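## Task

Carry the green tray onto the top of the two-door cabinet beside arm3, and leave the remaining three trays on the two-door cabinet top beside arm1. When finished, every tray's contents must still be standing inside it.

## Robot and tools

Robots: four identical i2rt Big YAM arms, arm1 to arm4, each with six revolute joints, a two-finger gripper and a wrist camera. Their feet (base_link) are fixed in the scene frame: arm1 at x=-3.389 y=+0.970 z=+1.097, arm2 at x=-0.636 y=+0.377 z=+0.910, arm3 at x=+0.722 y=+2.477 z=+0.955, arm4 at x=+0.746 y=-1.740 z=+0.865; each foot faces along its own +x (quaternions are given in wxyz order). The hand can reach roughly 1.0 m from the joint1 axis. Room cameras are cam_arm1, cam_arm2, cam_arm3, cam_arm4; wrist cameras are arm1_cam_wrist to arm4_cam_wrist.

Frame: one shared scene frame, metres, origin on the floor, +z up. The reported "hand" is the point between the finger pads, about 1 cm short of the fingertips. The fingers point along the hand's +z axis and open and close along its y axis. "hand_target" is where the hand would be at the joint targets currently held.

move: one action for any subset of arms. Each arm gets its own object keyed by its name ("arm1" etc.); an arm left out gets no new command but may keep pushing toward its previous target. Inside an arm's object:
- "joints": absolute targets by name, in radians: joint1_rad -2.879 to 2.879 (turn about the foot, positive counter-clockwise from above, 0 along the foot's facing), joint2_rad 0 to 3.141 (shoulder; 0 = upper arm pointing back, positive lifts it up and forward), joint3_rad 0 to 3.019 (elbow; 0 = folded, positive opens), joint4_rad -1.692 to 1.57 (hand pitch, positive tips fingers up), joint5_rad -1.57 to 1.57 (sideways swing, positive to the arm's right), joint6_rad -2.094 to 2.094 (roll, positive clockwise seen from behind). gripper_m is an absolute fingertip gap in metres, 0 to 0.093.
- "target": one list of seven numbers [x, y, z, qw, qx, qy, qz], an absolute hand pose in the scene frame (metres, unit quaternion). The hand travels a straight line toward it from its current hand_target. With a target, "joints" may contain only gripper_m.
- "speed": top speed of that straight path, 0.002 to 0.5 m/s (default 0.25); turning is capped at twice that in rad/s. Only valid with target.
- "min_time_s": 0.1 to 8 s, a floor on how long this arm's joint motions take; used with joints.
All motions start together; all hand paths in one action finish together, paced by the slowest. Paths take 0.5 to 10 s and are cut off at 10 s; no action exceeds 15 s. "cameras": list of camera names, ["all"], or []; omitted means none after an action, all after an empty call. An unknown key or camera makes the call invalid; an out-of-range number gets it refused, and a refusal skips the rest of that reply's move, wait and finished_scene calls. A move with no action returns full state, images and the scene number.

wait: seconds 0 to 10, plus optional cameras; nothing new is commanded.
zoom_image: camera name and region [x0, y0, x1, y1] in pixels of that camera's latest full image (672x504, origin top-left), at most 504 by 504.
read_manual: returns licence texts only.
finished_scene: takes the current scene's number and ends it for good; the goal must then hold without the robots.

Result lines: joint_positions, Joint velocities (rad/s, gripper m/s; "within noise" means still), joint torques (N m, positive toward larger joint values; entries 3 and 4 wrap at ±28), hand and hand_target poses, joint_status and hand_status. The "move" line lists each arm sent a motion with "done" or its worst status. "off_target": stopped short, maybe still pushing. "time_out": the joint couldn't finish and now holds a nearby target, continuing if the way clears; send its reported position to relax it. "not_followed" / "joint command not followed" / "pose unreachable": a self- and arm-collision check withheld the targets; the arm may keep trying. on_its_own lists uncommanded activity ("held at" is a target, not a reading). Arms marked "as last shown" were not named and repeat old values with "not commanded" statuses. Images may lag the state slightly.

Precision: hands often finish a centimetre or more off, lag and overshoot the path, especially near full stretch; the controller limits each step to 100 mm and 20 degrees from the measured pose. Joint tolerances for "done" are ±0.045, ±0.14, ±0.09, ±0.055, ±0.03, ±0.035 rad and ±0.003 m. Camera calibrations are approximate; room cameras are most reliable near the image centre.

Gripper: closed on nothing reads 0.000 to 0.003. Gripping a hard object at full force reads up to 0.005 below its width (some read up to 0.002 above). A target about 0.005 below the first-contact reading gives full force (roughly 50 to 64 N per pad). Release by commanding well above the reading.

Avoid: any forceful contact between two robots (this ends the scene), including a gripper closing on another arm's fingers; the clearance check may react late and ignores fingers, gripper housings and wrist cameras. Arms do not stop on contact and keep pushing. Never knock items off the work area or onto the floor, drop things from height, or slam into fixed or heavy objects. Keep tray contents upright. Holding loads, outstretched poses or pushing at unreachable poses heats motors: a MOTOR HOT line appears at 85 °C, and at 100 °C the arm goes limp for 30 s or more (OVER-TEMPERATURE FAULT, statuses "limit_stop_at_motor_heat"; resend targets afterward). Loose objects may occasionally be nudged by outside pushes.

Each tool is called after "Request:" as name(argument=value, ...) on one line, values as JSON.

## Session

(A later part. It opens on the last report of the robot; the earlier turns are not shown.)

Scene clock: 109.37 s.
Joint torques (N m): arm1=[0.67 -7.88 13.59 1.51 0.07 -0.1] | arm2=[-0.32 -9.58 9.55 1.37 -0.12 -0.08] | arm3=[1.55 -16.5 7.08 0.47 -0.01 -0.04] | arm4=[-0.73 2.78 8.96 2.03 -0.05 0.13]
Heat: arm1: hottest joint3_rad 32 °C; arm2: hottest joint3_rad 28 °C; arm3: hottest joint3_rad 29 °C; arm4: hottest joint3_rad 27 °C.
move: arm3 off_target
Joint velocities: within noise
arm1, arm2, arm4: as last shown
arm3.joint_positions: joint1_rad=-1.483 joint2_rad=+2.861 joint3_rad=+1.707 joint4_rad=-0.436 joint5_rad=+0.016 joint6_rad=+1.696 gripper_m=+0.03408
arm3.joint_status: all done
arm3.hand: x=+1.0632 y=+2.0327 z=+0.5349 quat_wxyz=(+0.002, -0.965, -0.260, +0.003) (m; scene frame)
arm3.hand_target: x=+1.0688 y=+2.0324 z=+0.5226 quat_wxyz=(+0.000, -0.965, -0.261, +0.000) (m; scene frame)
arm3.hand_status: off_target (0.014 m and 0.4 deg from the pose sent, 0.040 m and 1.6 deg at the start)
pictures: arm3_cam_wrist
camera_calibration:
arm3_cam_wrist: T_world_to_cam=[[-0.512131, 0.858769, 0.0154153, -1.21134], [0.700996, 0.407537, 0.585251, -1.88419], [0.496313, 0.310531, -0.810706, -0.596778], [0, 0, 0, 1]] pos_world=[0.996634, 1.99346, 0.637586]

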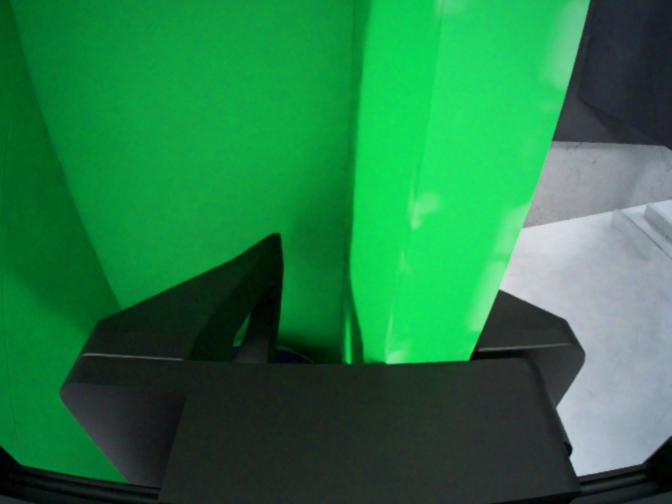

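Request:
move(cameras=["cam_arm3","arm3_cam_wrist"])

Request:
zoom_image(camera="cam_arm3", region=[190, 270, 310, 400])

Scene clock: 109.87 s.
Joint torques (N m): arm1=[0.67 -7.88 13.57 1.5 0.08 -0.1] | arm2=[-0.32 -9.58 9.55 1.36 -0.12 -0.08] | arm3=[1.61 -16.38 7.09 0.49 0.02 -0.01] | arm4=[-0.73 2.78 8.96 2.03 -0.05 0.14]
Heat: arm1: hottest joint3_rad 32 °C; arm2: hottest joint3_rad 28 °C; arm3: hottest joint3_rad 29 °C; arm4: hottest joint3_rad 27 °C.
Joint velocities: within noise
arm1.joint_positions: joint1_rad=+1.735 joint2_rad=+1.386 joint3_rad=+1.736 joint4_rad=-1.026 joint5_rad=+0.006 joint6_rad=+1.583 gripper_m=+0.04493
arm1.joint_status: not commanded
arm1.hand: x=-3.3780 y=+0.4065 z=+1.5962 quat_wxyz=(+0.439, +0.898, +0.004, +0.010) (m; scene frame)
arm1.hand_target: x=-3.3724 y=+0.4023 z=+1.6051 quat_wxyz=(+0.444, +0.896, +0.006, +0.012) (m; scene frame)
arm1.hand_status: not commanded
arm2.joint_positions: joint1_rad=-0.926 joint2_rad=+1.298 joint3_rad=+1.238 joint4_rad=-0.743 joint5_rad=+0.011 joint6_rad=-1.436 gripper_m=+0.03993
arm2.joint_status: not commanded
arm2.hand: x=-0.9525 y=+0.8123 z=+1.2231 quat_wxyz=(-0.348, +0.898, +0.228, -0.140) (m; scene frame)
arm2.hand_target: x=-0.9517 y=+0.8124 z=+1.2215 quat_wxyz=(-0.345, +0.899, +0.230, -0.139) (m; scene frame)
arm2.hand_status: not commanded
arm3.joint_positions: joint1_rad=-1.483 joint2_rad=+2.861 joint3_rad=+1.707 joint4_rad=-0.436 joint5_rad=+0.016 joint6_rad=+1.696 gripper_m=+0.03408
arm3.joint_status: all done
arm3.hand: x=+1.0631 y=+2.0328 z=+0.5347 quat_wxyz=(+0.002, -0.966, -0.260, +0.003) (m; scene frame)
arm3.hand_target: x=+1.0688 y=+2.0324 z=+0.5225 quat_wxyz=(+0.000, -0.965, -0.261, +0.000) (m; scene frame)
arm3.hand_status: off_target (0.014 m and 0.5 deg from the pose sent, 0.040 m and 1.6 deg at the start)
arm4.joint_positions: joint1_rad=-0.546 joint2_rad=+0.615 joint3_rad=+1.544 joint4_rad=-1.256 joint5_rad=-0.261 joint6_rad=-0.380 gripper_m=+0.09396
arm4.joint_status: not commanded
arm4.hand: x=+0.8806 y=-1.9065 z=+1.4980 quat_wxyz=(-0.502, -0.207, -0.782, +0.305) (m; scene frame)
arm4.hand_target: x=+0.8787 y=-1.9029 z=+1.5072 quat_wxyz=(-0.508, -0.204, -0.776, +0.312) (m; scene frame)
arm4.hand_status: not commanded
pictures: arm3_cam_wrist, cam_arm3
camera_calibration:
arm3_cam_wrist: T_world_to_cam=[[-0.511744, 0.858993, 0.0157955, -1.2125], [0.701327, 0.407054, 0.585191, -1.8835], [0.496245, 0.310546, -0.810742, -0.596828], [0, 0, 0, 1]] pos_world=[0.996634, 1.99355, 0.637486]

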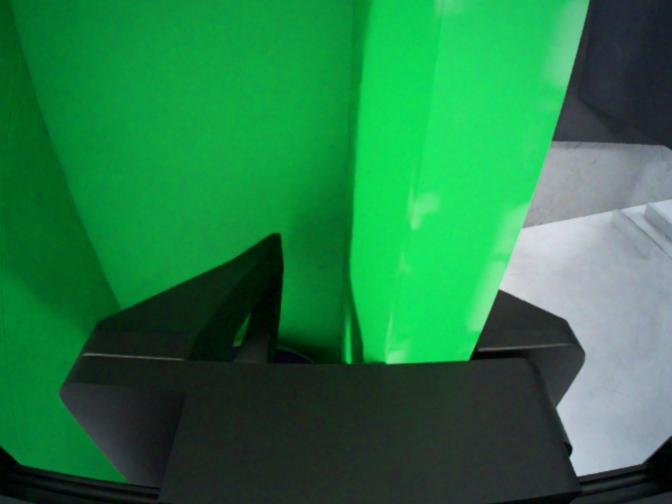

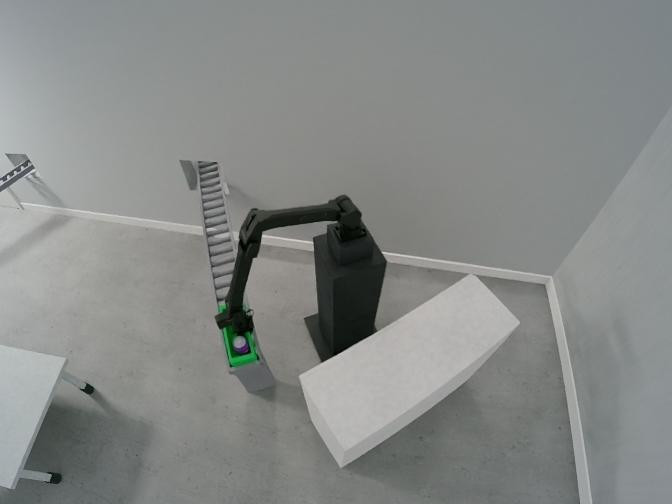

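Scaled by 3.877 from the camera's 672x504 image, which has a finer 960x720 frame.

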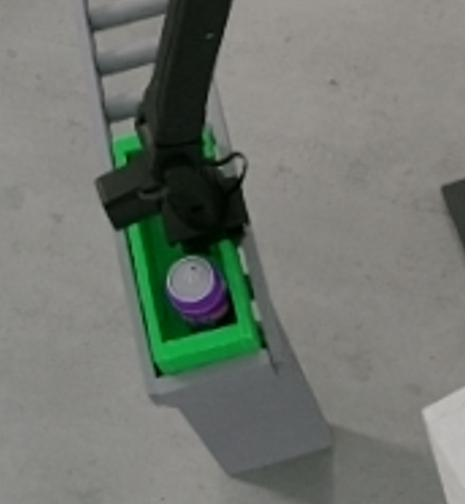

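Request:
move(arm3={"target":[1.066,2.040,0.575,0,0.9655,0.2605,0],"speed":0.08,"joints":{"gripper_m":0.04}}, cameras=["arm3_cam_wrist"])

Scene clock: 113.80 s.
Joint torques (N m): arm1=[0.67 -7.88 13.57 1.5 0.08 -0.1] | arm2=[-0.32 -9.58 9.54 1.37 -0.12 -0.08] | arm3=[1.73 -19.84 3.74 0.1 0.08 0.04] | arm4=[-0.73 2.78 8.96 2.03 -0.05 0.14]
Heat: arm1: hottest joint3_rad 32 °C; arm2: hottest joint3_rad 28 °C; arm3: hottest joint3_rad 29 °C; arm4: hottest joint3_rad 27 °C.
move: arm3 off_target
Joint velocities: within noise
arm1, arm2, arm4: as last shown
arm3.joint_positions: joint1_rad=-1.481 joint2_rad=+2.776 joint3_rad=+1.607 joint4_rad=-0.430 joint5_rad=+0.013 joint6_rad=+1.696 gripper_m=+0.03992
arm3.joint_status: all done
arm3.hand: x=+1.0563 y=+2.0436 z=+0.5648 quat_wxyz=(+0.007, -0.965, -0.261, +0.004) (m; scene frame)
arm3.hand_target: x=+1.0660 y=+2.0399 z=+0.5750 quat_wxyz=(+0.000, -0.965, -0.260, +0.000) (m; scene frame)
arm3.hand_status: off_target (0.015 m and 0.9 deg from the pose sent, 0.041 m and 0.5 deg at the start)
pictures: arm3_cam_wrist
camera_calibration:
arm3_cam_wrist: T_world_to_cam=[[-0.513078, 0.857971, 0.0252442, -1.22762], [0.702707, 0.402976, 0.586356, -1.89446], [0.492904, 0.318586, -0.80966, -0.585844], [0, 0, 0, 1]] pos_world=[0.990146, 2.00333, 0.667482]

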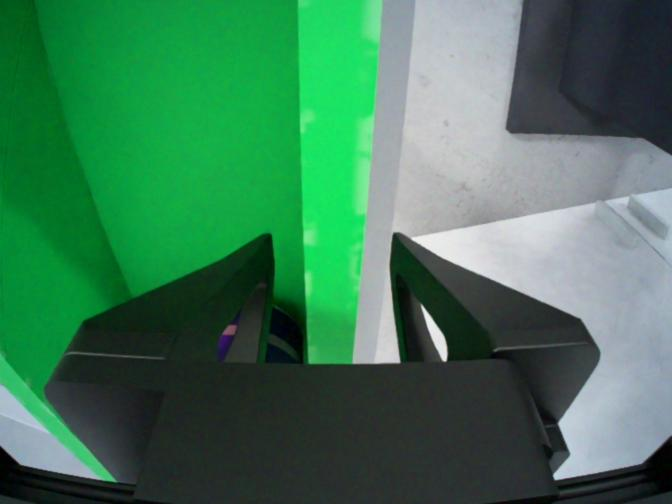

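Request:
move(arm3={"target":[1.066,2.040,0.557,0,0.9655,0.2605,0],"speed":0.08})

Request:
move(arm3={"joints":{"gripper_m":0.004}}, cameras=["arm3_cam_wrist"])

Request:
move(arm3={"target":[1.066,2.040,0.66,0,0.9655,0.2605,0],"speed":0.1}, cameras=["arm3_cam_wrist","cam_arm3"])

Request:
zoom_image(camera="cam_arm3", region=[170, 270, 310, 410])

Scene clock: 115.50 s.
Joint torques (N m): arm1=[0.73 -7.88 13.6 1.51 0.07 -0.1] | arm2=[-0.38 -9.64 9.55 1.37 -0.12 -0.08] | arm3=[1.85 -17.44 5.91 0.57 0.09 0.04] | arm4=[-0.73 2.84 8.98 2.03 -0.05 0.14]
Heat: arm1: hottest joint3_rad 32 °C; arm2: hottest joint3_rad 28 °C; arm3: hottest joint3_rad 29 °C; arm4: hottest joint3_rad 27 °C.
move: arm3 off_target
Joint velocities: within noise
arm1, arm2, arm4: as last shown
arm3.joint_positions: joint1_rad=-1.481 joint2_rad=+2.784 joint3_rad=+1.616 joint4_rad=-0.430 joint5_rad=+0.013 joint6_rad=+1.696 gripper_m=+0.03992
arm3.joint_status: not commanded
arm3.hand: x=+1.0571 y=+2.0426 z=+0.5620 quat_wxyz=(+0.007, -0.965, -0.261, +0.004) (m; scene frame)
arm3.hand_target: x=+1.0659 y=+2.0401 z=+0.5574 quat_wxyz=(+0.000, -0.965, -0.260, +0.000) (m; scene frame)
arm3.hand_status: off_target (0.011 m and 0.9 deg from the pose sent, 0.013 m and 0.9 deg at the start)
pictures: none

Scene clock: 116.17 s.
Joint torques (N m): arm1=[0.67 -7.88 13.59 1.51 0.07 -0.1] | arm2=[-0.32 -9.58 9.54 1.36 -0.12 -0.08] | arm3=[1.96 -17.26 5.74 0.54 0.1 -0.01] | arm4=[-0.73 2.78 8.96 2.03 -0.05 0.14]
Heat: arm1: hottest joint3_rad 32 °C; arm2: hottest joint3_rad 28 °C; arm3: hottest joint3_rad 29 °C; arm4: hottest joint3_rad 27 °C.
move: arm3 off_target
Joint velocities: within noise
arm1, arm2, arm4: as last shown
arm3.joint_positions: joint1_rad=-1.480 joint2_rad=+2.784 joint3_rad=+1.618 joint4_rad=-0.428 joint5_rad=+0.013 joint6_rad=+1.701 gripper_m=+0.01135
arm3.joint_status: gripper_m off_target (ended at +0.01138, target +0.00400)
arm3.hand: x=+1.0582 y=+2.0416 z=+0.5623 quat_wxyz=(+0.005, -0.966, -0.259, +0.003) (m; scene frame)
arm3.hand_target: x=+1.0660 y=+2.0402 z=+0.5573 quat_wxyz=(+0.000, -0.965, -0.261, +0.000) (m; scene frame)
arm3.hand_status: not commanded
pictures: arm3_cam_wrist
camera_calibration:
arm3_cam_wrist: T_world_to_cam=[[-0.509491, 0.860228, 0.0206804, -1.23065], [0.702651, 0.402049, 0.587059, -1.89192], [0.49669, 0.313632, -0.80928, -0.582414], [0, 0, 0, 1]] pos_world=[0.991633, 2.00194, 0.664782]

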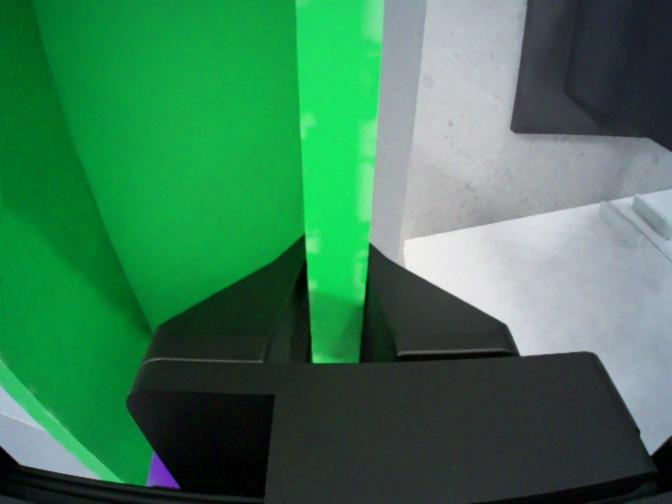

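Scene clock: 117.90 s.
Joint torques (N m): arm1=[0.67 -7.82 13.59 1.5 0.08 -0.1] | arm2=[-0.38 -9.64 9.54 1.36 -0.12 -0.08] | arm3=[1.79 -21.89 3.81 -0.9 -0.22 -0.21] | arm4=[-0.73 2.78 8.98 2.03 -0.05 0.14]
Heat: arm1: hottest joint3_rad 32 °C; arm2: hottest joint3_rad 28 °C; arm3: hottest joint3_rad 29 °C; arm4: hottest joint3_rad 27 °C.
move: arm3 off_target
Joint velocities: within noise
arm1, arm2, arm4: as last shown
arm3.joint_positions: joint1_rad=-1.478 joint2_rad=+2.613 joint3_rad=+1.482 joint4_rad=-0.476 joint5_rad=+0.022 joint6_rad=+1.723 gripper_m=+0.01129
arm3.joint_status: not commanded
arm3.hand: x=+1.0521 y=+2.0480 z=+0.6310 quat_wxyz=(+0.009, -0.968, -0.250, +0.009) (m; scene frame)
arm3.hand_target: x=+1.0659 y=+2.0401 z=+0.6589 quat_wxyz=(+0.000, -0.965, -0.261, +0.000) (m; scene frame)
arm3.hand_status: off_target (0.033 m and 2.0 deg from the pose sent, 0.098 m and 0.7 deg at the start)
pictures: arm3_cam_wrist, cam_arm3
camera_calibration:
arm3_cam_wrist: T_world_to_cam=[[-0.492236, 0.869896, 0.0313886, -1.28543], [0.719031, 0.386016, 0.577915, -1.90917], [0.490609, 0.30704, -0.815493, -0.501893], [0, 0, 0, 1]] pos_world=[0.986258, 2.00926, 0.734398]

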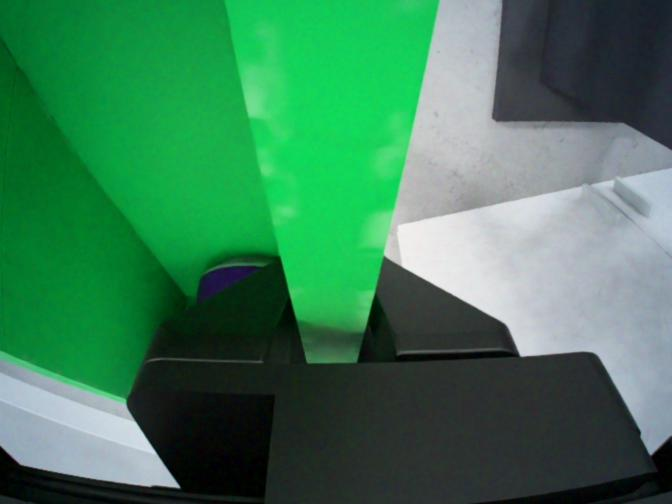

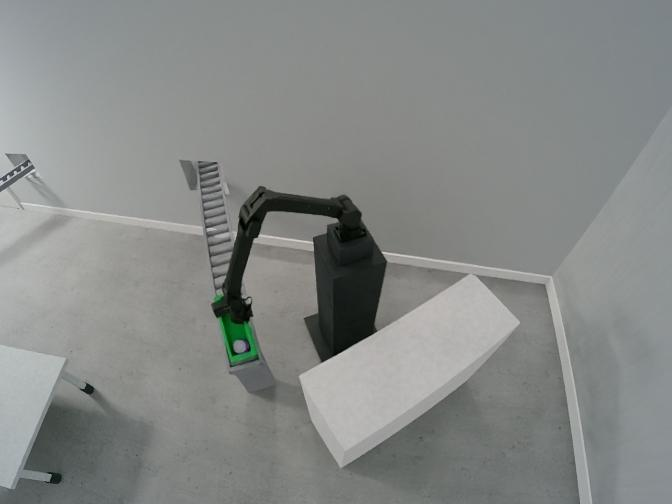

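Scaled by 3.600 from the camera's 672x504 image, which has a finer 960x720 frame.

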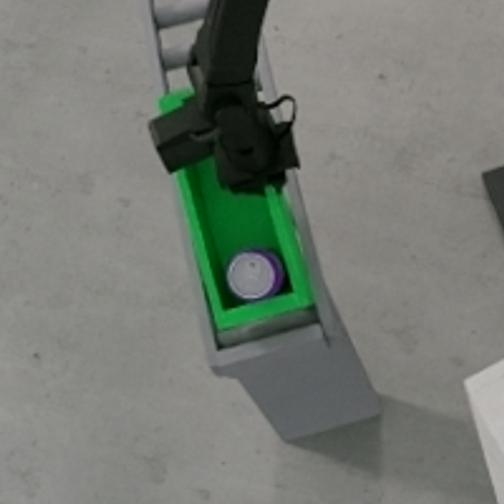

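Request:
move(arm3={"target":[1.068,2.040,0.545,0,0.9655,0.2605,0],"speed":0.06})

Request:
move(arm3={"joints":{"gripper_m":0.035}})

Request:
move(arm3={"target":[1.066,2.045,0.66,0,0.9655,0.2605,0],"speed":0.12,"joints":{"gripper_m":0.045}}, cameras=["arm3_cam_wrist","cam_arm3"])

Request:
zoom_image(camera="cam_arm3", region=[170, 270, 310, 410])

Scene clock: 121.07 s.
Joint torques (N m): arm1=[0.67 -7.88 13.59 1.5 0.07 -0.1] | arm2=[-0.38 -9.58 9.54 1.36 -0.12 -0.08] | arm3=[1.38 -15.5 7.73 1.11 -0.36 -0.06] | arm4=[-0.73 2.84 8.98 2.03 -0.05 0.14]
Heat: arm1: hottest joint3_rad 32 °C; arm2: hottest joint3_rad 28 °C; arm3: hottest joint3_rad 29 °C; arm4: hottest joint3_rad 27 °C.
move: arm3 off_target
Joint velocities: within noise
arm1, arm2, arm4: as last shown
arm3.joint_positions: joint1_rad=-1.471 joint2_rad=+2.786 joint3_rad=+1.620 joint4_rad=-0.438 joint5_rad=+0.026 joint6_rad=+1.708 gripper_m=+0.01154
arm3.joint_status: not commanded
arm3.hand: x=+1.0588 y=+2.0452 z=+0.5612 quat_wxyz=(+0.007, -0.966, -0.260, +0.011) (m; scene frame)
arm3.hand_target: x=+1.0674 y=+2.0408 z=+0.5459 quat_wxyz=(+0.000, -0.965, -0.261, +0.000) (m; scene frame)
arm3.hand_status: off_target (0.019 m and 1.5 deg from the pose sent, 0.088 m and 2.0 deg at the start)
pictures: none

Scene clock: 121.80 s.
Joint torques (N m): arm1=[0.62 -7.82 13.57 1.51 0.08 -0.1] | arm2=[-0.38 -9.64 9.55 1.37 -0.12 -0.08] | arm3=[1.32 -17.9 5.46 0.66 0.1 -0.06] | arm4=[-0.73 2.78 8.96 2.03 -0.05 0.14]
Heat: arm1: hottest joint3_rad 32 °C; arm2: hottest joint3_rad 28 °C; arm3: hottest joint3_rad 29 °C; arm4: hottest joint3_rad 27 °C.
move: arm3 done
Joint velocities: within noise
arm1, arm2, arm4: as last shown
arm3.joint_positions: joint1_rad=-1.471 joint2_rad=+2.818 joint3_rad=+1.645 joint4_rad=-0.428 joint5_rad=+0.013 joint6_rad=+1.708 gripper_m=+0.03493
arm3.joint_status: all done
arm3.hand: x=+1.0611 y=+2.0458 z=+0.5485 quat_wxyz=(+0.008, -0.966, -0.260, +0.004) (m; scene frame)
arm3.hand_target: x=+1.0673 y=+2.0407 z=+0.5459 quat_wxyz=(+0.000, -0.965, -0.261, +0.000) (m; scene frame)
arm3.hand_status: not commanded
pictures: none

Scene clock: 123.57 s.
Joint torques (N m): arm1=[0.67 -7.88 13.59 1.51 0.07 -0.1] | arm2=[-0.32 -9.58 9.55 1.36 -0.12 -0.08] | arm3=[1.55 -19.31 4.45 -0.17 0.09 -0.01] | arm4=[-0.73 2.84 8.98 2.03 -0.05 0.14]
Heat: arm1: hottest joint3_rad 33 °C; arm2: hottest joint3_rad 28 °C; arm3: hottest joint3_rad 29 °C; arm4: hottest joint3_rad 27 °C.
move: arm3 off_target
Joint velocities: within noise
arm1, arm2, arm4: as last shown
arm3.joint_positions: joint1_rad=-1.471 joint2_rad=+2.570 joint3_rad=+1.463 joint4_rad=-0.483 joint5_rad=+0.013 joint6_rad=+1.708 gripper_m=+0.04491
arm3.joint_status: all done
arm3.hand: x=+1.0592 y=+2.0464 z=+0.6503 quat_wxyz=(+0.003, -0.966, -0.260, +0.002) (m; scene frame)
arm3.hand_target: x=+1.0659 y=+2.0450 z=+0.6598 quat_wxyz=(+0.000, -0.965, -0.260, +0.000) (m; scene frame)
arm3.hand_status: off_target (0.012 m and 0.5 deg from the pose sent, 0.112 m and 1.0 deg at the start)
pictures: arm3_cam_wrist, cam_arm3
camera_calibration:
arm3_cam_wrist: T_world_to_cam=[[-0.510811, 0.859523, 0.0170805, -1.23094], [0.701017, 0.404946, 0.587021, -1.95037], [0.497642, 0.31183, -0.809392, -0.510325], [0, 0, 0, 1]] pos_world=[0.992429, 2.00695, 0.752882]

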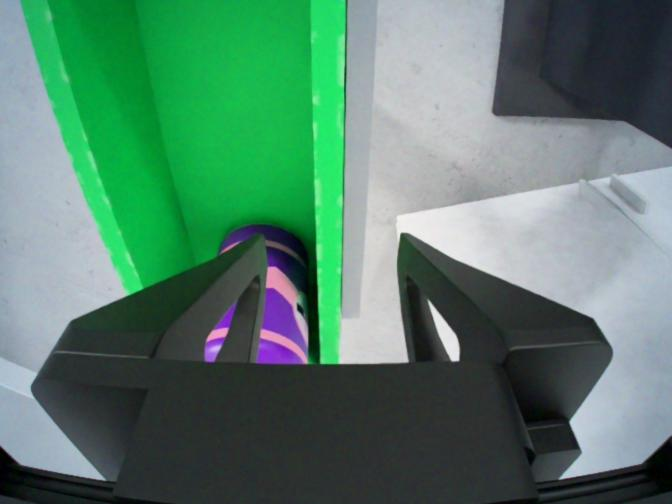

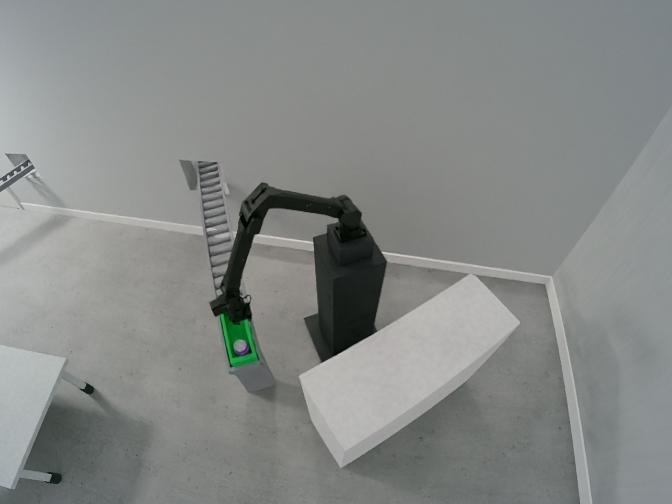

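Scaled by 3.600 from the camera's 672x504 image, which has a finer 960x720 frame.

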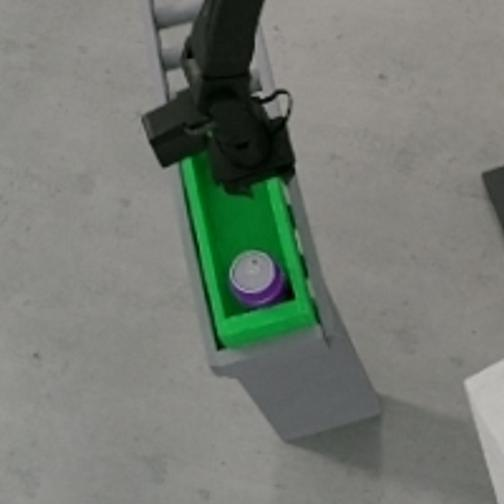

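Request:
move(arm3={"target":[1.099,2.061,0.60,0,0.9655,0.2605,0],"speed":0.12,"joints":{"gripper_m":0.04}}, cameras=["arm3_cam_wrist"])

Scene clock: 126.10 s.
Joint torques (N m): arm1=[0.67 -7.88 13.59 1.51 0.08 -0.1] | arm2=[-0.38 -9.58 9.55 1.37 -0.12 -0.08] | arm3=[1.55 -17.9 6.06 0.57 0.12 0.05] | arm4=[-0.73 2.78 8.96 2.03 -0.04 0.14]
Heat: arm1: hottest joint3_rad 33 °C; arm2: hottest joint3_rad 28 °C; arm3: hottest joint3_rad 29 °C; arm4: hottest joint3_rad 27 °C.
move: arm3 off_target
Joint velocities: within noise
arm1.joint_positions: joint1_rad=+1.735 joint2_rad=+1.386 joint3_rad=+1.736 joint4_rad=-1.026 joint5_rad=+0.006 joint6_rad=+1.583 gripper_m=+0.04493
arm1.joint_status: not commanded
arm1.hand: x=-3.3780 y=+0.4065 z=+1.5962 quat_wxyz=(+0.439, +0.898, +0.004, +0.010) (m; scene frame)
arm1.hand_target: x=-3.3724 y=+0.4023 z=+1.6051 quat_wxyz=(+0.444, +0.896, +0.006, +0.012) (m; scene frame)
arm1.hand_status: not commanded
arm2.joint_positions: joint1_rad=-0.926 joint2_rad=+1.298 joint3_rad=+1.238 joint4_rad=-0.743 joint5_rad=+0.011 joint6_rad=-1.436 gripper_m=+0.03993
arm2.joint_status: not commanded
arm2.hand: x=-0.9525 y=+0.8123 z=+1.2231 quat_wxyz=(-0.348, +0.898, +0.228, -0.140) (m; scene frame)
arm2.hand_target: x=-0.9517 y=+0.8124 z=+1.2215 quat_wxyz=(-0.345, +0.899, +0.230, -0.139) (m; scene frame)
arm2.hand_status: not commanded
arm3.joint_positions: joint1_rad=-1.405 joint2_rad=+2.697 joint3_rad=+1.559 joint4_rad=-0.471 joint5_rad=+0.012 joint6_rad=+1.765 gripper_m=+0.04009
arm3.joint_status: all done
arm3.hand: x=+1.0888 y=+2.0686 z=+0.5998 quat_wxyz=(+0.011, -0.964, -0.264, +0.006) (m; scene frame)
arm3.hand_target: x=+1.0989 y=+2.0610 z=+0.6004 quat_wxyz=(+0.000, -0.965, -0.261, +0.000) (m; scene frame)
arm3.hand_status: off_target (0.013 m and 1.5 deg from the pose sent, 0.066 m and 0.5 deg at the start)
arm4.joint_positions: joint1_rad=-0.546 joint2_rad=+0.615 joint3_rad=+1.544 joint4_rad=-1.256 joint5_rad=-0.261 joint6_rad=-0.380 gripper_m=+0.09396
arm4.joint_status: not commanded
arm4.hand: x=+0.8806 y=-1.9065 z=+1.4980 quat_wxyz=(-0.502, -0.207, -0.782, +0.305) (m; scene frame)
arm4.hand_target: x=+0.8787 y=-1.9029 z=+1.5072 quat_wxyz=(-0.508, -0.204, -0.776, +0.312) (m; scene frame)
arm4.hand_status: not commanded
pictures: arm3_cam_wrist
camera_calibration:
arm3_cam_wrist: T_world_to_cam=[[-0.518527, 0.854401, 0.0336027, -1.22499], [0.703474, 0.403932, 0.584776, -1.9498], [0.48606, 0.326861, -0.810499, -0.590717], [0, 0, 0, 1]] pos_world=[1.02357, 2.0273, 0.702584]

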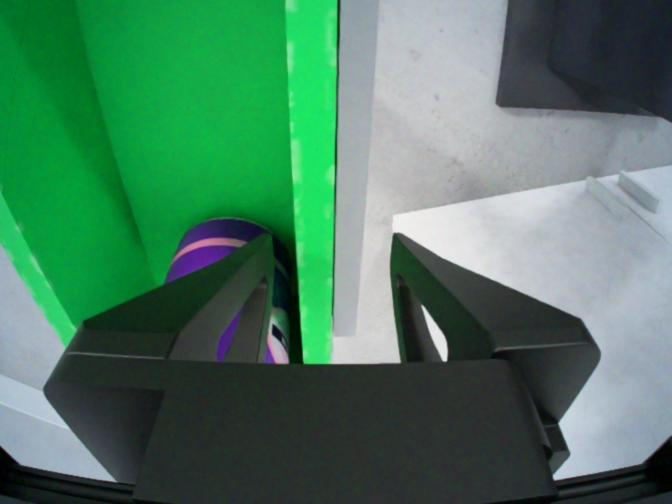

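Request:
move(arm3={"target":[1.101,2.056,0.553,0,0.9655,0.2605,0],"speed":0.08,"joints":{"gripper_m":0.04}}, cameras=["arm3_cam_wrist"])

Scene clock: 128.23 s.
Joint torques (N m): arm1=[0.67 -7.82 13.59 1.51 0.07 -0.1] | arm2=[-0.38 -9.58 9.55 1.37 -0.12 -0.08] | arm3=[1.14 -18.08 6.22 0.62 0.11 0] | arm4=[-0.73 2.78 8.96 2.03 -0.05 0.13]
Heat: arm1: hottest joint3_rad 33 °C; arm2: hottest joint3_rad 28 °C; arm3: hottest joint3_rad 29 °C; arm4: hottest joint3_rad 27 °C.
move: arm3 off_target
Joint velocities: within noise
arm1, arm2, arm4: as last shown
arm3.joint_positions: joint1_rad=-1.405 joint2_rad=+2.813 joint3_rad=+1.661 joint4_rad=-0.458 joint5_rad=+0.012 joint6_rad=+1.766 gripper_m=+0.04009
arm3.joint_status: all done
arm3.hand: x=+1.0918 y=+2.0658 z=+0.5538 quat_wxyz=(+0.012, -0.964, -0.264, +0.006) (m; scene frame)
arm3.hand_target: x=+1.1008 y=+2.0561 z=+0.5533 quat_wxyz=(+0.000, -0.966, -0.260, +0.000) (m; scene frame)
arm3.hand_status: off_target (0.013 m and 1.6 deg from the pose sent, 0.050 m and 1.5 deg at the start)
pictures: arm3_cam_wrist
camera_calibration:
arm3_cam_wrist: T_world_to_cam=[[-0.517872, 0.854709, 0.0358025, -1.22204], [0.70478, 0.40256, 0.58415, -1.92213], [0.484865, 0.327748, -0.810856, -0.628943], [0, 0, 0, 1]] pos_world=[1.02677, 2.0244, 0.656585]

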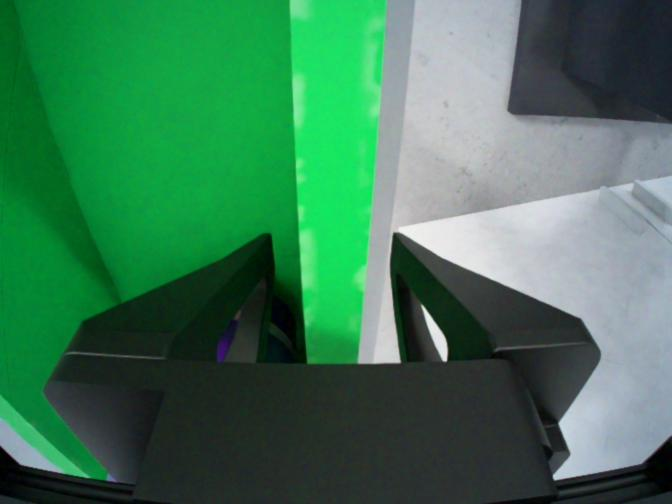

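Request:
move(arm3={"target":[1.101,2.058,0.540,0,0.9655,0.2605,0],"speed":0.06})

Request:
move(arm3={"joints":{"gripper_m":0.0}})

Request:
move(arm3={"target":[1.10,2.058,0.605,0,0.9655,0.2605,0],"speed":0.08}, cameras=["arm3_cam_wrist","cam_arm3"])

Request:
zoom_image(camera="cam_arm3", region=[170, 270, 310, 410])

Scene clock: 129.60 s.
Joint torques (N m): arm1=[0.62 -7.88 13.59 1.5 0.07 -0.1] | arm2=[-0.38 -9.64 9.55 1.37 -0.12 -0.08] | arm3=[1.26 -17.61 6.28 0.8 0.05 0] | arm4=[-0.73 2.84 8.96 2.02 -0.05 0.14]
Heat: arm1: hottest joint3_rad 33 °C; arm2: hottest joint3_rad 28 °C; arm3: hottest joint3_rad 28 °C; arm4: hottest joint3_rad 27 °C.
move: arm3 off_target
Joint velocities: within noise
arm1, arm2, arm4: as last shown
arm3.joint_positions: joint1_rad=-1.406 joint2_rad=+2.837 joint3_rad=+1.681 joint4_rad=-0.453 joint5_rad=+0.014 joint6_rad=+1.770 gripper_m=+0.04008
arm3.joint_status: not commanded
arm3.hand: x=+1.0918 y=+2.0649 z=+0.5442 quat_wxyz=(+0.011, -0.965, -0.262, +0.007) (m; scene frame)
arm3.hand_target: x=+1.1009 y=+2.0582 z=+0.5405 quat_wxyz=(+0.000, -0.965, -0.261, +0.000) (m; scene frame)
arm3.hand_status: off_target (0.012 m and 1.5 deg from the pose sent, 0.018 m and 1.6 deg at the start)
pictures: none

Scene clock: 130.17 s.
Joint torques (N m): arm1=[0.67 -7.88 13.59 1.5 0.08 -0.1] | arm2=[-0.38 -9.58 9.55 1.36 -0.12 -0.08] | arm3=[1.38 -17.67 6.06 0.73 0.07 -0.02] | arm4=[-0.73 2.84 8.96 2.03 -0.05 0.14]
Heat: arm1: hottest joint3_rad 33 °C; arm2: hottest joint3_rad 28 °C; arm3: hottest joint3_rad 28 °C; arm4: hottest joint3_rad 27 °C.
move: arm3 off_target
Joint velocities: within noise
arm1, arm2, arm4: as last shown
arm3.joint_positions: joint1_rad=-1.406 joint2_rad=+2.836 joint3_rad=+1.684 joint4_rad=-0.452 joint5_rad=+0.013 joint6_rad=+1.771 gripper_m=+0.01150
arm3.joint_status: gripper_m off_target (ended at +0.01153, target +0.00000)
arm3.hand: x=+1.0934 y=+2.0634 z=+0.5449 quat_wxyz=(+0.009, -0.965, -0.261, +0.005) (m; scene frame)
arm3.hand_target: x=+1.1009 y=+2.0582 z=+0.5405 quat_wxyz=(+0.000, -0.965, -0.261, +0.000) (m; scene frame)
arm3.hand_status: not commanded
pictures: none

Scene clock: 131.70 s.
Joint torques (N m): arm1=[0.67 -7.88 13.59 1.5 0.08 -0.1] | arm2=[-0.32 -9.64 9.54 1.37 -0.12 -0.08] | arm3=[1.32 -22.77 4.77 0.02 0 -0.06] | arm4=[-0.73 2.84 8.98 2.03 -0.04 0.14]
Heat: arm1: hottest joint3_rad 33 °C; arm2: hottest joint3_rad 28 °C; arm3: hottest joint3_rad 28 °C; arm4: hottest joint3_rad 27 °C.
move: arm3 off_target
Joint velocities: within noise
arm1, arm2, arm4: as last shown
arm3.joint_positions: joint1_rad=-1.406 joint2_rad=+2.757 joint3_rad=+1.569 joint4_rad=-0.468 joint5_rad=+0.015 joint6_rad=+1.775 gripper_m=+0.01129
arm3.joint_status: not commanded
arm3.hand: x=+1.0725 y=+2.0858 z=+0.5701 quat_wxyz=(+0.032, -0.965, -0.260, +0.018) (m; scene frame)
arm3.hand_target: x=+1.0993 y=+2.0589 z=+0.6046 quat_wxyz=(+0.000, -0.965, -0.261, +0.000) (m; scene frame)
arm3.hand_status: off_target (0.052 m and 4.2 deg from the pose sent, 0.061 m and 1.2 deg at the start)
pictures: arm3_cam_wrist, cam_arm3
camera_calibration:
arm3_cam_wrist: T_world_to_cam=[[-0.508679, 0.857228, 0.080037, -1.29004], [0.727229, 0.378048, 0.572902, -1.89257], [0.46085, 0.349629, -0.815706, -0.630023], [0, 0, 0, 1]] pos_world=[1.01046, 2.04162, 0.673594]

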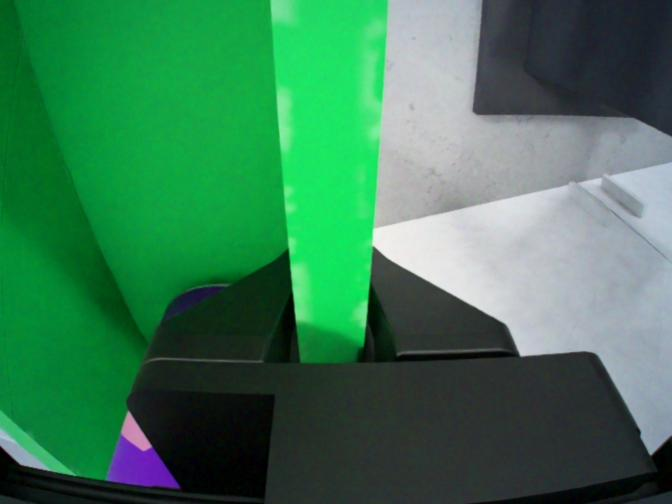

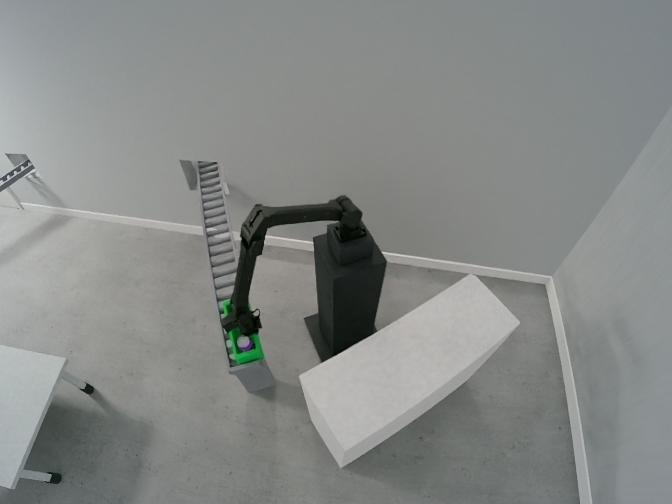

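Scaled by 3.600 from the camera's 672x504 image, which has a finer 960x720 frame.

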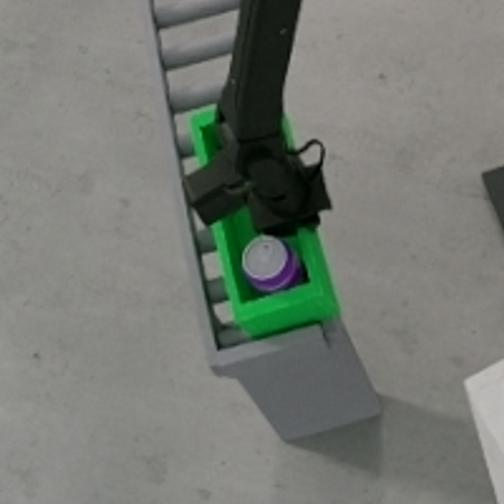

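Request:
move(arm3={"target":[1.105,2.05,0.74,-0.025,-0.965,-0.2605,-0.012],"speed":0.12}, cameras=["arm3_cam_wrist","cam_arm3"])

Request:
zoom_image(camera="cam_arm3", region=[170, 250, 310, 390])

Scene clock: 134.13 s.
Joint torques (N m): arm1=[0.62 -7.82 13.59 1.51 0.07 -0.1] | arm2=[-0.38 -9.58 9.54 1.36 -0.12 -0.08] | arm3=[1.32 -22.3 6.11 0.06 0.04 -0.07] | arm4=[-0.73 2.78 8.96 2.03 -0.05 0.14]
Heat: arm1: hottest joint3_rad 33 °C; arm2: hottest joint3_rad 28 °C; arm3: hottest joint3_rad 28 °C; arm4: hottest joint3_rad 27 °C.
move: arm3 off_target
Joint velocities: within noise
arm1, arm2, arm4: as last shown
arm3.joint_positions: joint1_rad=-1.406 joint2_rad=+2.451 joint3_rad=+1.398 joint4_rad=-0.550 joint5_rad=+0.015 joint6_rad=+1.775 gripper_m=+0.01129
arm3.joint_status: not commanded
arm3.hand: x=+1.0822 y=+2.0727 z=+0.7016 quat_wxyz=(+0.008, -0.966, -0.259, +0.006) (m; scene frame)
arm3.hand_target: x=+1.1043 y=+2.0508 z=+0.7395 quat_wxyz=(-0.025, -0.965, -0.261, -0.012) (m; scene frame)
arm3.hand_status: off_target (0.050 m and 4.3 deg from the pose sent, 0.177 m and 7.3 deg at the start)
pictures: arm3_cam_wrist, cam_arm3
camera_calibration:
arm3_cam_wrist: T_world_to_cam=[[-0.510067, 0.859667, 0.0283797, -1.25171], [0.707202, 0.400368, 0.582727, -2.00157], [0.489589, 0.3173, -0.812172, -0.489183], [0, 0, 0, 1]] pos_world=[1.01656, 2.03263, 0.804589]

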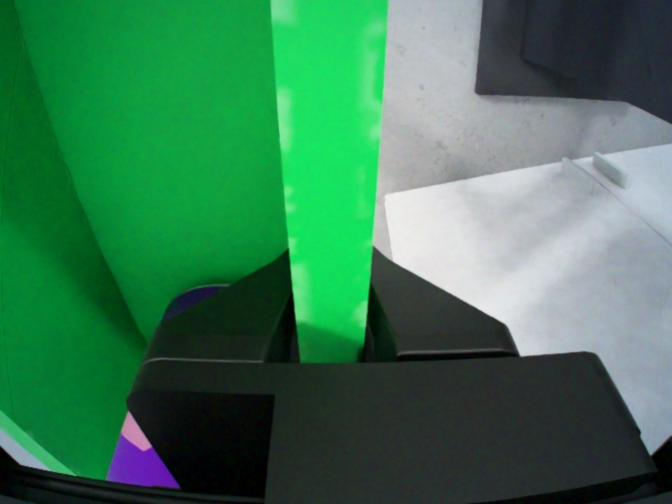

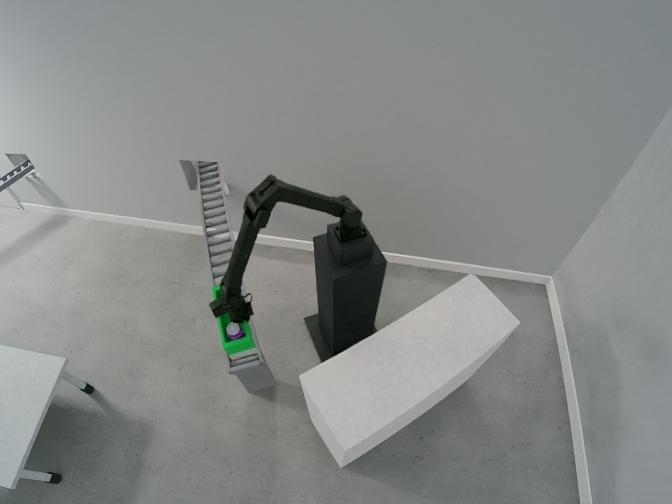

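Scaled by 3.600 from the camera's 672x504 image, which has a finer 960x720 frame.

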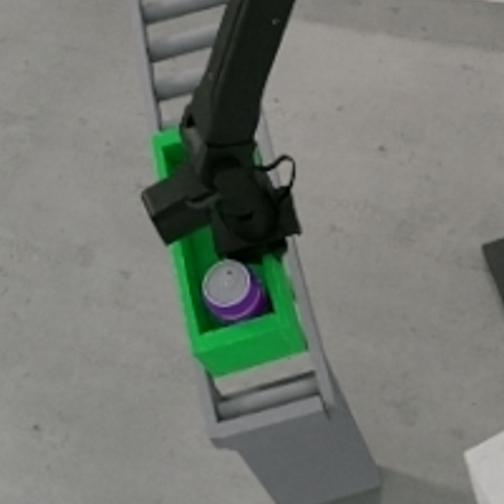

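Request:
move(arm3={"target":[1.055,2.10,1.02,-0.025,-0.965,-0.2605,-0.012],"speed":0.15})

Request:
move(arm3={"joints":{"joint1_rad":0.135,"joint6_rad":1.536},"min_time_s":5.5}, cameras=["arm3_cam_wrist","cam_arm3"])

Request:
zoom_image(camera="cam_arm3", region=[280, 220, 540, 480])

Scene clock: 137.90 s.
Joint torques (N m): arm1=[0.67 -7.82 13.57 1.51 0.07 -0.1] | arm2=[-0.38 -9.64 9.55 1.36 -0.12 -0.08] | arm3=[1.08 -17.55 11.22 -0.03 0.04 -0.09] | arm4=[-0.73 2.84 8.96 2.03 -0.05 0.14]
Heat: arm1: hottest joint3_rad 33 °C; arm2: hottest joint3_rad 29 °C; arm3: hottest joint3_rad 28 °C; arm4: hottest joint3_rad 27 °C.
move: arm3 off_target
Joint velocities: within noise
arm1, arm2, arm4: as last shown
arm3.joint_positions: joint1_rad=-1.406 joint2_rad=+1.806 joint3_rad=+1.209 joint4_rad=-1.018 joint5_rad=+0.015 joint6_rad=+1.775 gripper_m=+0.01129
arm3.joint_status: not commanded
arm3.hand: x=+1.0398 y=+2.1157 z=+0.9820 quat_wxyz=(+0.013, -0.966, -0.259, +0.009) (m; scene frame)
arm3.hand_target: x=+1.0539 y=+2.1012 z=+1.0197 quat_wxyz=(-0.025, -0.965, -0.261, -0.012) (m; scene frame)
arm3.hand_status: off_target (0.044 m and 5.0 deg from the pose sent, 0.321 m and 4.3 deg at the start)
pictures: none

Scene clock: 143.87 s.
Joint torques (N m): arm1=[0.67 -7.88 13.59 1.51 0.07 -0.1] | arm2=[-0.38 -9.58 9.55 1.36 -0.12 -0.08] | arm3=[0.38 -17.67 11.3 -0.05 0.03 -0.16] | arm4=[-0.73 2.78 8.98 2.03 -0.05 0.14]
Heat: arm1: hottest joint3_rad 33 °C; arm2: hottest joint3_rad 29 °C; arm3: hottest joint3_rad 29 °C; arm4: hottest joint3_rad 27 °C.
move: arm3 done
Joint velocities: within noise
arm1, arm2, arm4: as last shown
arm3.joint_positions: joint1_rad=+0.137 joint2_rad=+1.806 joint3_rad=+1.209 joint4_rad=-1.018 joint5_rad=+0.016 joint6_rad=+1.547 gripper_m=+0.01129
arm3.joint_status: all done
arm3.hand: x=+1.0918 y=+2.7842 z=+0.9812 quat_wxyz=(-0.006, -0.411, -0.912, +0.021) (m; scene frame)
arm3.hand_target: x=+1.1072 y=+2.7975 z=+1.0190 quat_wxyz=(-0.023, -0.406, -0.913, -0.019) (m; scene frame)
arm3.hand_status: not commanded
pictures: arm3_cam_wrist, cam_arm3
camera_calibration:
arm3_cam_wrist: T_world_to_cam=[[-0.741658, -0.669377, 0.0433353, 2.62898], [-0.533631, 0.627929, 0.566519, -1.71906], [-0.406426, 0.397038, -0.822909, 0.274228], [0, 0, 0, 1]] pos_world=[1.14391, 2.73035, 1.08562]

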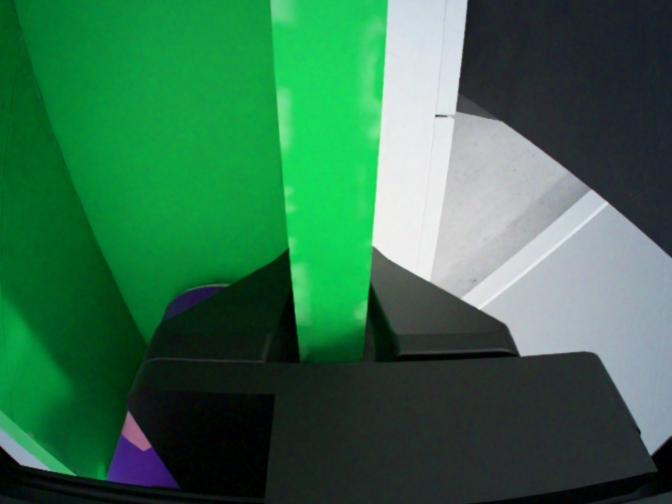

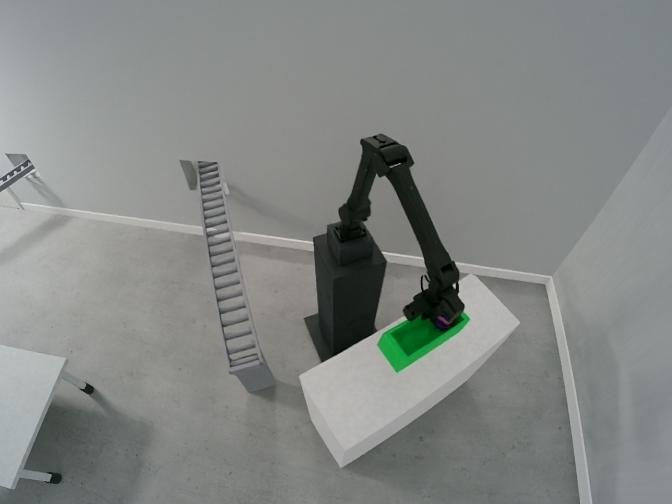

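Scaled by 1.938 from the camera's 672x504 image, which has a finer 960x720 frame.

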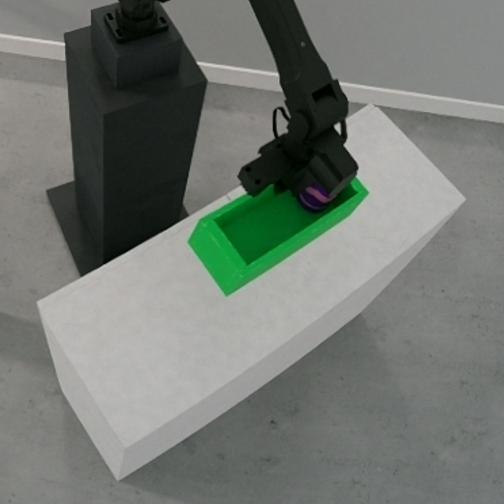

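Request:
move(arm3={"target":[1.107,2.797,0.87,-0.014,-0.408,-0.912,-0.026],"speed":0.15})

Request:
move(arm3={"target":[1.107,2.797,0.835,-0.014,-0.408,-0.912,-0.026],"speed":0.07})

Request:
move(arm3={"target":[1.107,2.797,0.81,-0.012,-0.408,-0.912,-0.024],"speed":0.06}, cameras=["arm3_cam_wrist","cam_arm3"])

Request:
zoom_image(camera="cam_arm3", region=[360, 260, 500, 400])

Scene clock: 146.40 s.
Joint torques (N m): arm1=[0.62 -7.88 13.59 1.5 0.07 -0.1] | arm2=[-0.38 -9.58 9.54 1.37 -0.12 -0.08] | arm3=[0.26 -16.79 7.79 1.09 -0.06 -0.16] | arm4=[-0.73 2.84 8.96 2.03 -0.04 0.14]
Heat: arm1: hottest joint3_rad 33 °C; arm2: hottest joint3_rad 29 °C; arm3: hottest joint3_rad 29 °C; arm4: hottest joint3_rad 27 °C.
move: arm3 off_target
Joint velocities: within noise
arm1.joint_positions: joint1_rad=+1.735 joint2_rad=+1.386 joint3_rad=+1.736 joint4_rad=-1.026 joint5_rad=+0.006 joint6_rad=+1.583 gripper_m=+0.04493
arm1.joint_status: not commanded
arm1.hand: x=-3.3780 y=+0.4065 z=+1.5962 quat_wxyz=(+0.439, +0.898, +0.004, +0.010) (m; scene frame)
arm1.hand_target: x=-3.3724 y=+0.4023 z=+1.6051 quat_wxyz=(+0.444, +0.896, +0.006, +0.012) (m; scene frame)
arm1.hand_status: not commanded
arm2.joint_positions: joint1_rad=-0.926 joint2_rad=+1.298 joint3_rad=+1.238 joint4_rad=-0.743 joint5_rad=+0.011 joint6_rad=-1.436 gripper_m=+0.03993
arm2.joint_status: not commanded
arm2.hand: x=-0.9525 y=+0.8123 z=+1.2231 quat_wxyz=(-0.348, +0.898, +0.228, -0.140) (m; scene frame)
arm2.hand_target: x=-0.9517 y=+0.8124 z=+1.2215 quat_wxyz=(-0.345, +0.899, +0.230, -0.139) (m; scene frame)
arm2.hand_status: not commanded
arm3.joint_positions: joint1_rad=+0.137 joint2_rad=+2.026 joint3_rad=+1.107 joint4_rad=-0.678 joint5_rad=-0.003 joint6_rad=+1.546 gripper_m=+0.01129
arm3.joint_status: not commanded
arm3.hand: x=+1.0870 y=+2.7822 z=+0.8496 quat_wxyz=(-0.001, -0.411, -0.912, +0.009) (m; scene frame)
arm3.hand_target: x=+1.1064 y=+2.7964 z=+0.8705 quat_wxyz=(-0.014, -0.408, -0.912, -0.026) (m; scene frame)
arm3.hand_status: off_target (0.032 m and 4.3 deg from the pose sent, 0.113 m and 5.5 deg at the start)
arm4.joint_positions: joint1_rad=-0.546 joint2_rad=+0.615 joint3_rad=+1.544 joint4_rad=-1.256 joint5_rad=-0.261 joint6_rad=-0.380 gripper_m=+0.09396
arm4.joint_status: not commanded
arm4.hand: x=+0.8806 y=-1.9065 z=+1.4980 quat_wxyz=(-0.502, -0.207, -0.782, +0.305) (m; scene frame)
arm4.hand_target: x=+0.8787 y=-1.9029 z=+1.5072 quat_wxyz=(-0.508, -0.204, -0.776, +0.312) (m; scene frame)
arm4.hand_status: not commanded
pictures: none

Scene clock: 147.53 s.
Joint torques (N m): arm1=[0.67 -7.82 13.57 1.51 0.07 -0.1] | arm2=[-0.32 -9.58 9.54 1.36 -0.12 -0.08] | arm3=[0.26 -16.56 7.09 1.05 0.15 -0.15] | arm4=[-0.73 2.78 8.98 2.03 -0.05 0.14]
Heat: arm1: hottest joint3_rad 33 °C; arm2: hottest joint3_rad 29 °C; arm3: hottest joint3_rad 29 °C; arm4: hottest joint3_rad 27 °C.
move: arm3 off_target
Joint velocities: within noise
arm1, arm2, arm4: as last shown
arm3.joint_positions: joint1_rad=+0.137 joint2_rad=+2.091 joint3_rad=+1.107 joint4_rad=-0.599 joint5_rad=-0.010 joint6_rad=+1.546 gripper_m=+0.01129
arm3.joint_status: not commanded
arm3.hand: x=+1.0890 y=+2.7850 z=+0.8197 quat_wxyz=(-0.001, -0.410, -0.912, +0.001) (m; scene frame)
arm3.hand_target: x=+1.1066 y=+2.7967 z=+0.8355 quat_wxyz=(-0.014, -0.408, -0.912, -0.026) (m; scene frame)
arm3.hand_status: off_target (0.027 m and 3.5 deg from the pose sent, 0.029 m and 4.3 deg at the start)
pictures: none

Scene clock: 148.50 s.
Joint torques (N m): arm1=[0.67 -7.82 13.59 1.5 0.07 -0.1] | arm2=[-0.32 -9.58 9.54 1.37 -0.12 -0.08] | arm3=[0.38 -13.68 7.68 1.26 0.59 -0.11] | arm4=[-0.73 2.78 8.96 2.03 -0.05 0.14]
Heat: arm1: hottest joint3_rad 33 °C; arm2: hottest joint3_rad 29 °C; arm3: hottest joint3_rad 29 °C; arm4: hottest joint3_rad 27 °C.
move: arm3 off_target
Joint velocities: within noise
arm1, arm2, arm4: as last shown
arm3.joint_positions: joint1_rad=+0.136 joint2_rad=+2.108 joint3_rad=+1.107 joint4_rad=-0.559 joint5_rad=-0.025 joint6_rad=+1.542 gripper_m=+0.01129
arm3.joint_status: not commanded
arm3.hand: x=+1.0918 y=+2.7903 z=+0.8123 quat_wxyz=(+0.000, -0.409, -0.913, -0.013) (m; scene frame)
arm3.hand_target: x=+1.1066 y=+2.7967 z=+0.8105 quat_wxyz=(-0.012, -0.408, -0.912, -0.024) (m; scene frame)
arm3.hand_status: off_target (0.017 m and 1.9 deg from the pose sent, 0.024 m and 3.2 deg at the start)
pictures: arm3_cam_wrist, cam_arm3
camera_calibration:
arm3_cam_wrist: T_world_to_cam=[[-0.738746, -0.673843, -0.013786, 2.69602], [-0.546111, 0.586474, 0.598173, -1.52361], [-0.394989, 0.449426, -0.801249, -0.0434136], [0, 0, 0, 1]] pos_world=[1.14247, 2.72976, 0.913761]

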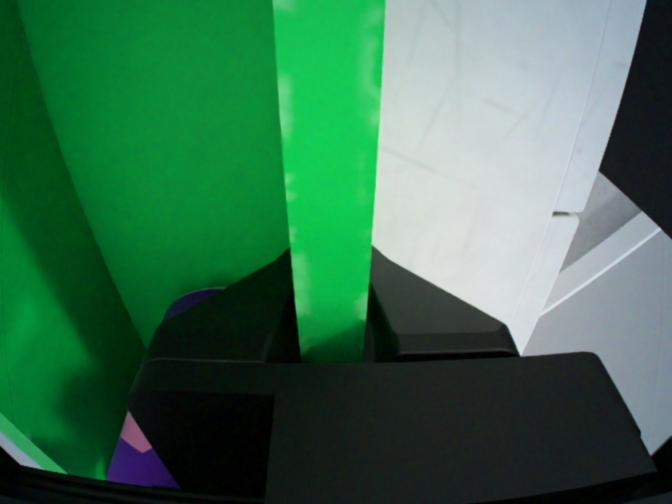

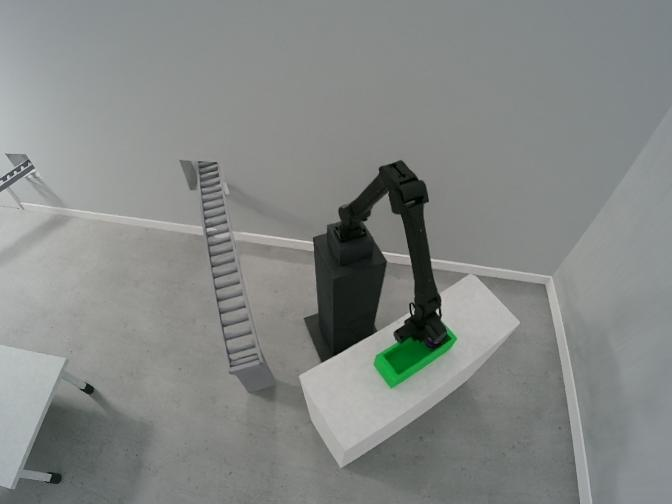

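Scaled by 3.600 from the camera's 672x504 image, which has a finer 960x720 frame.

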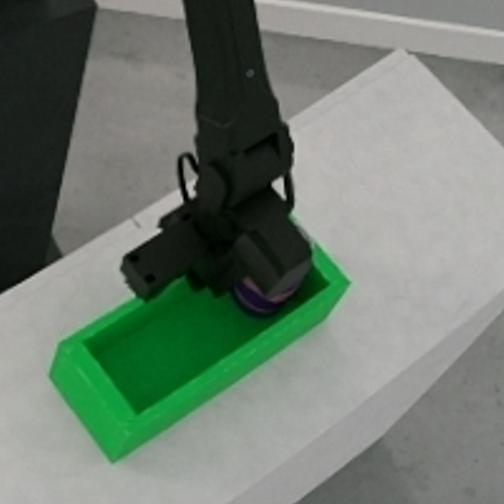

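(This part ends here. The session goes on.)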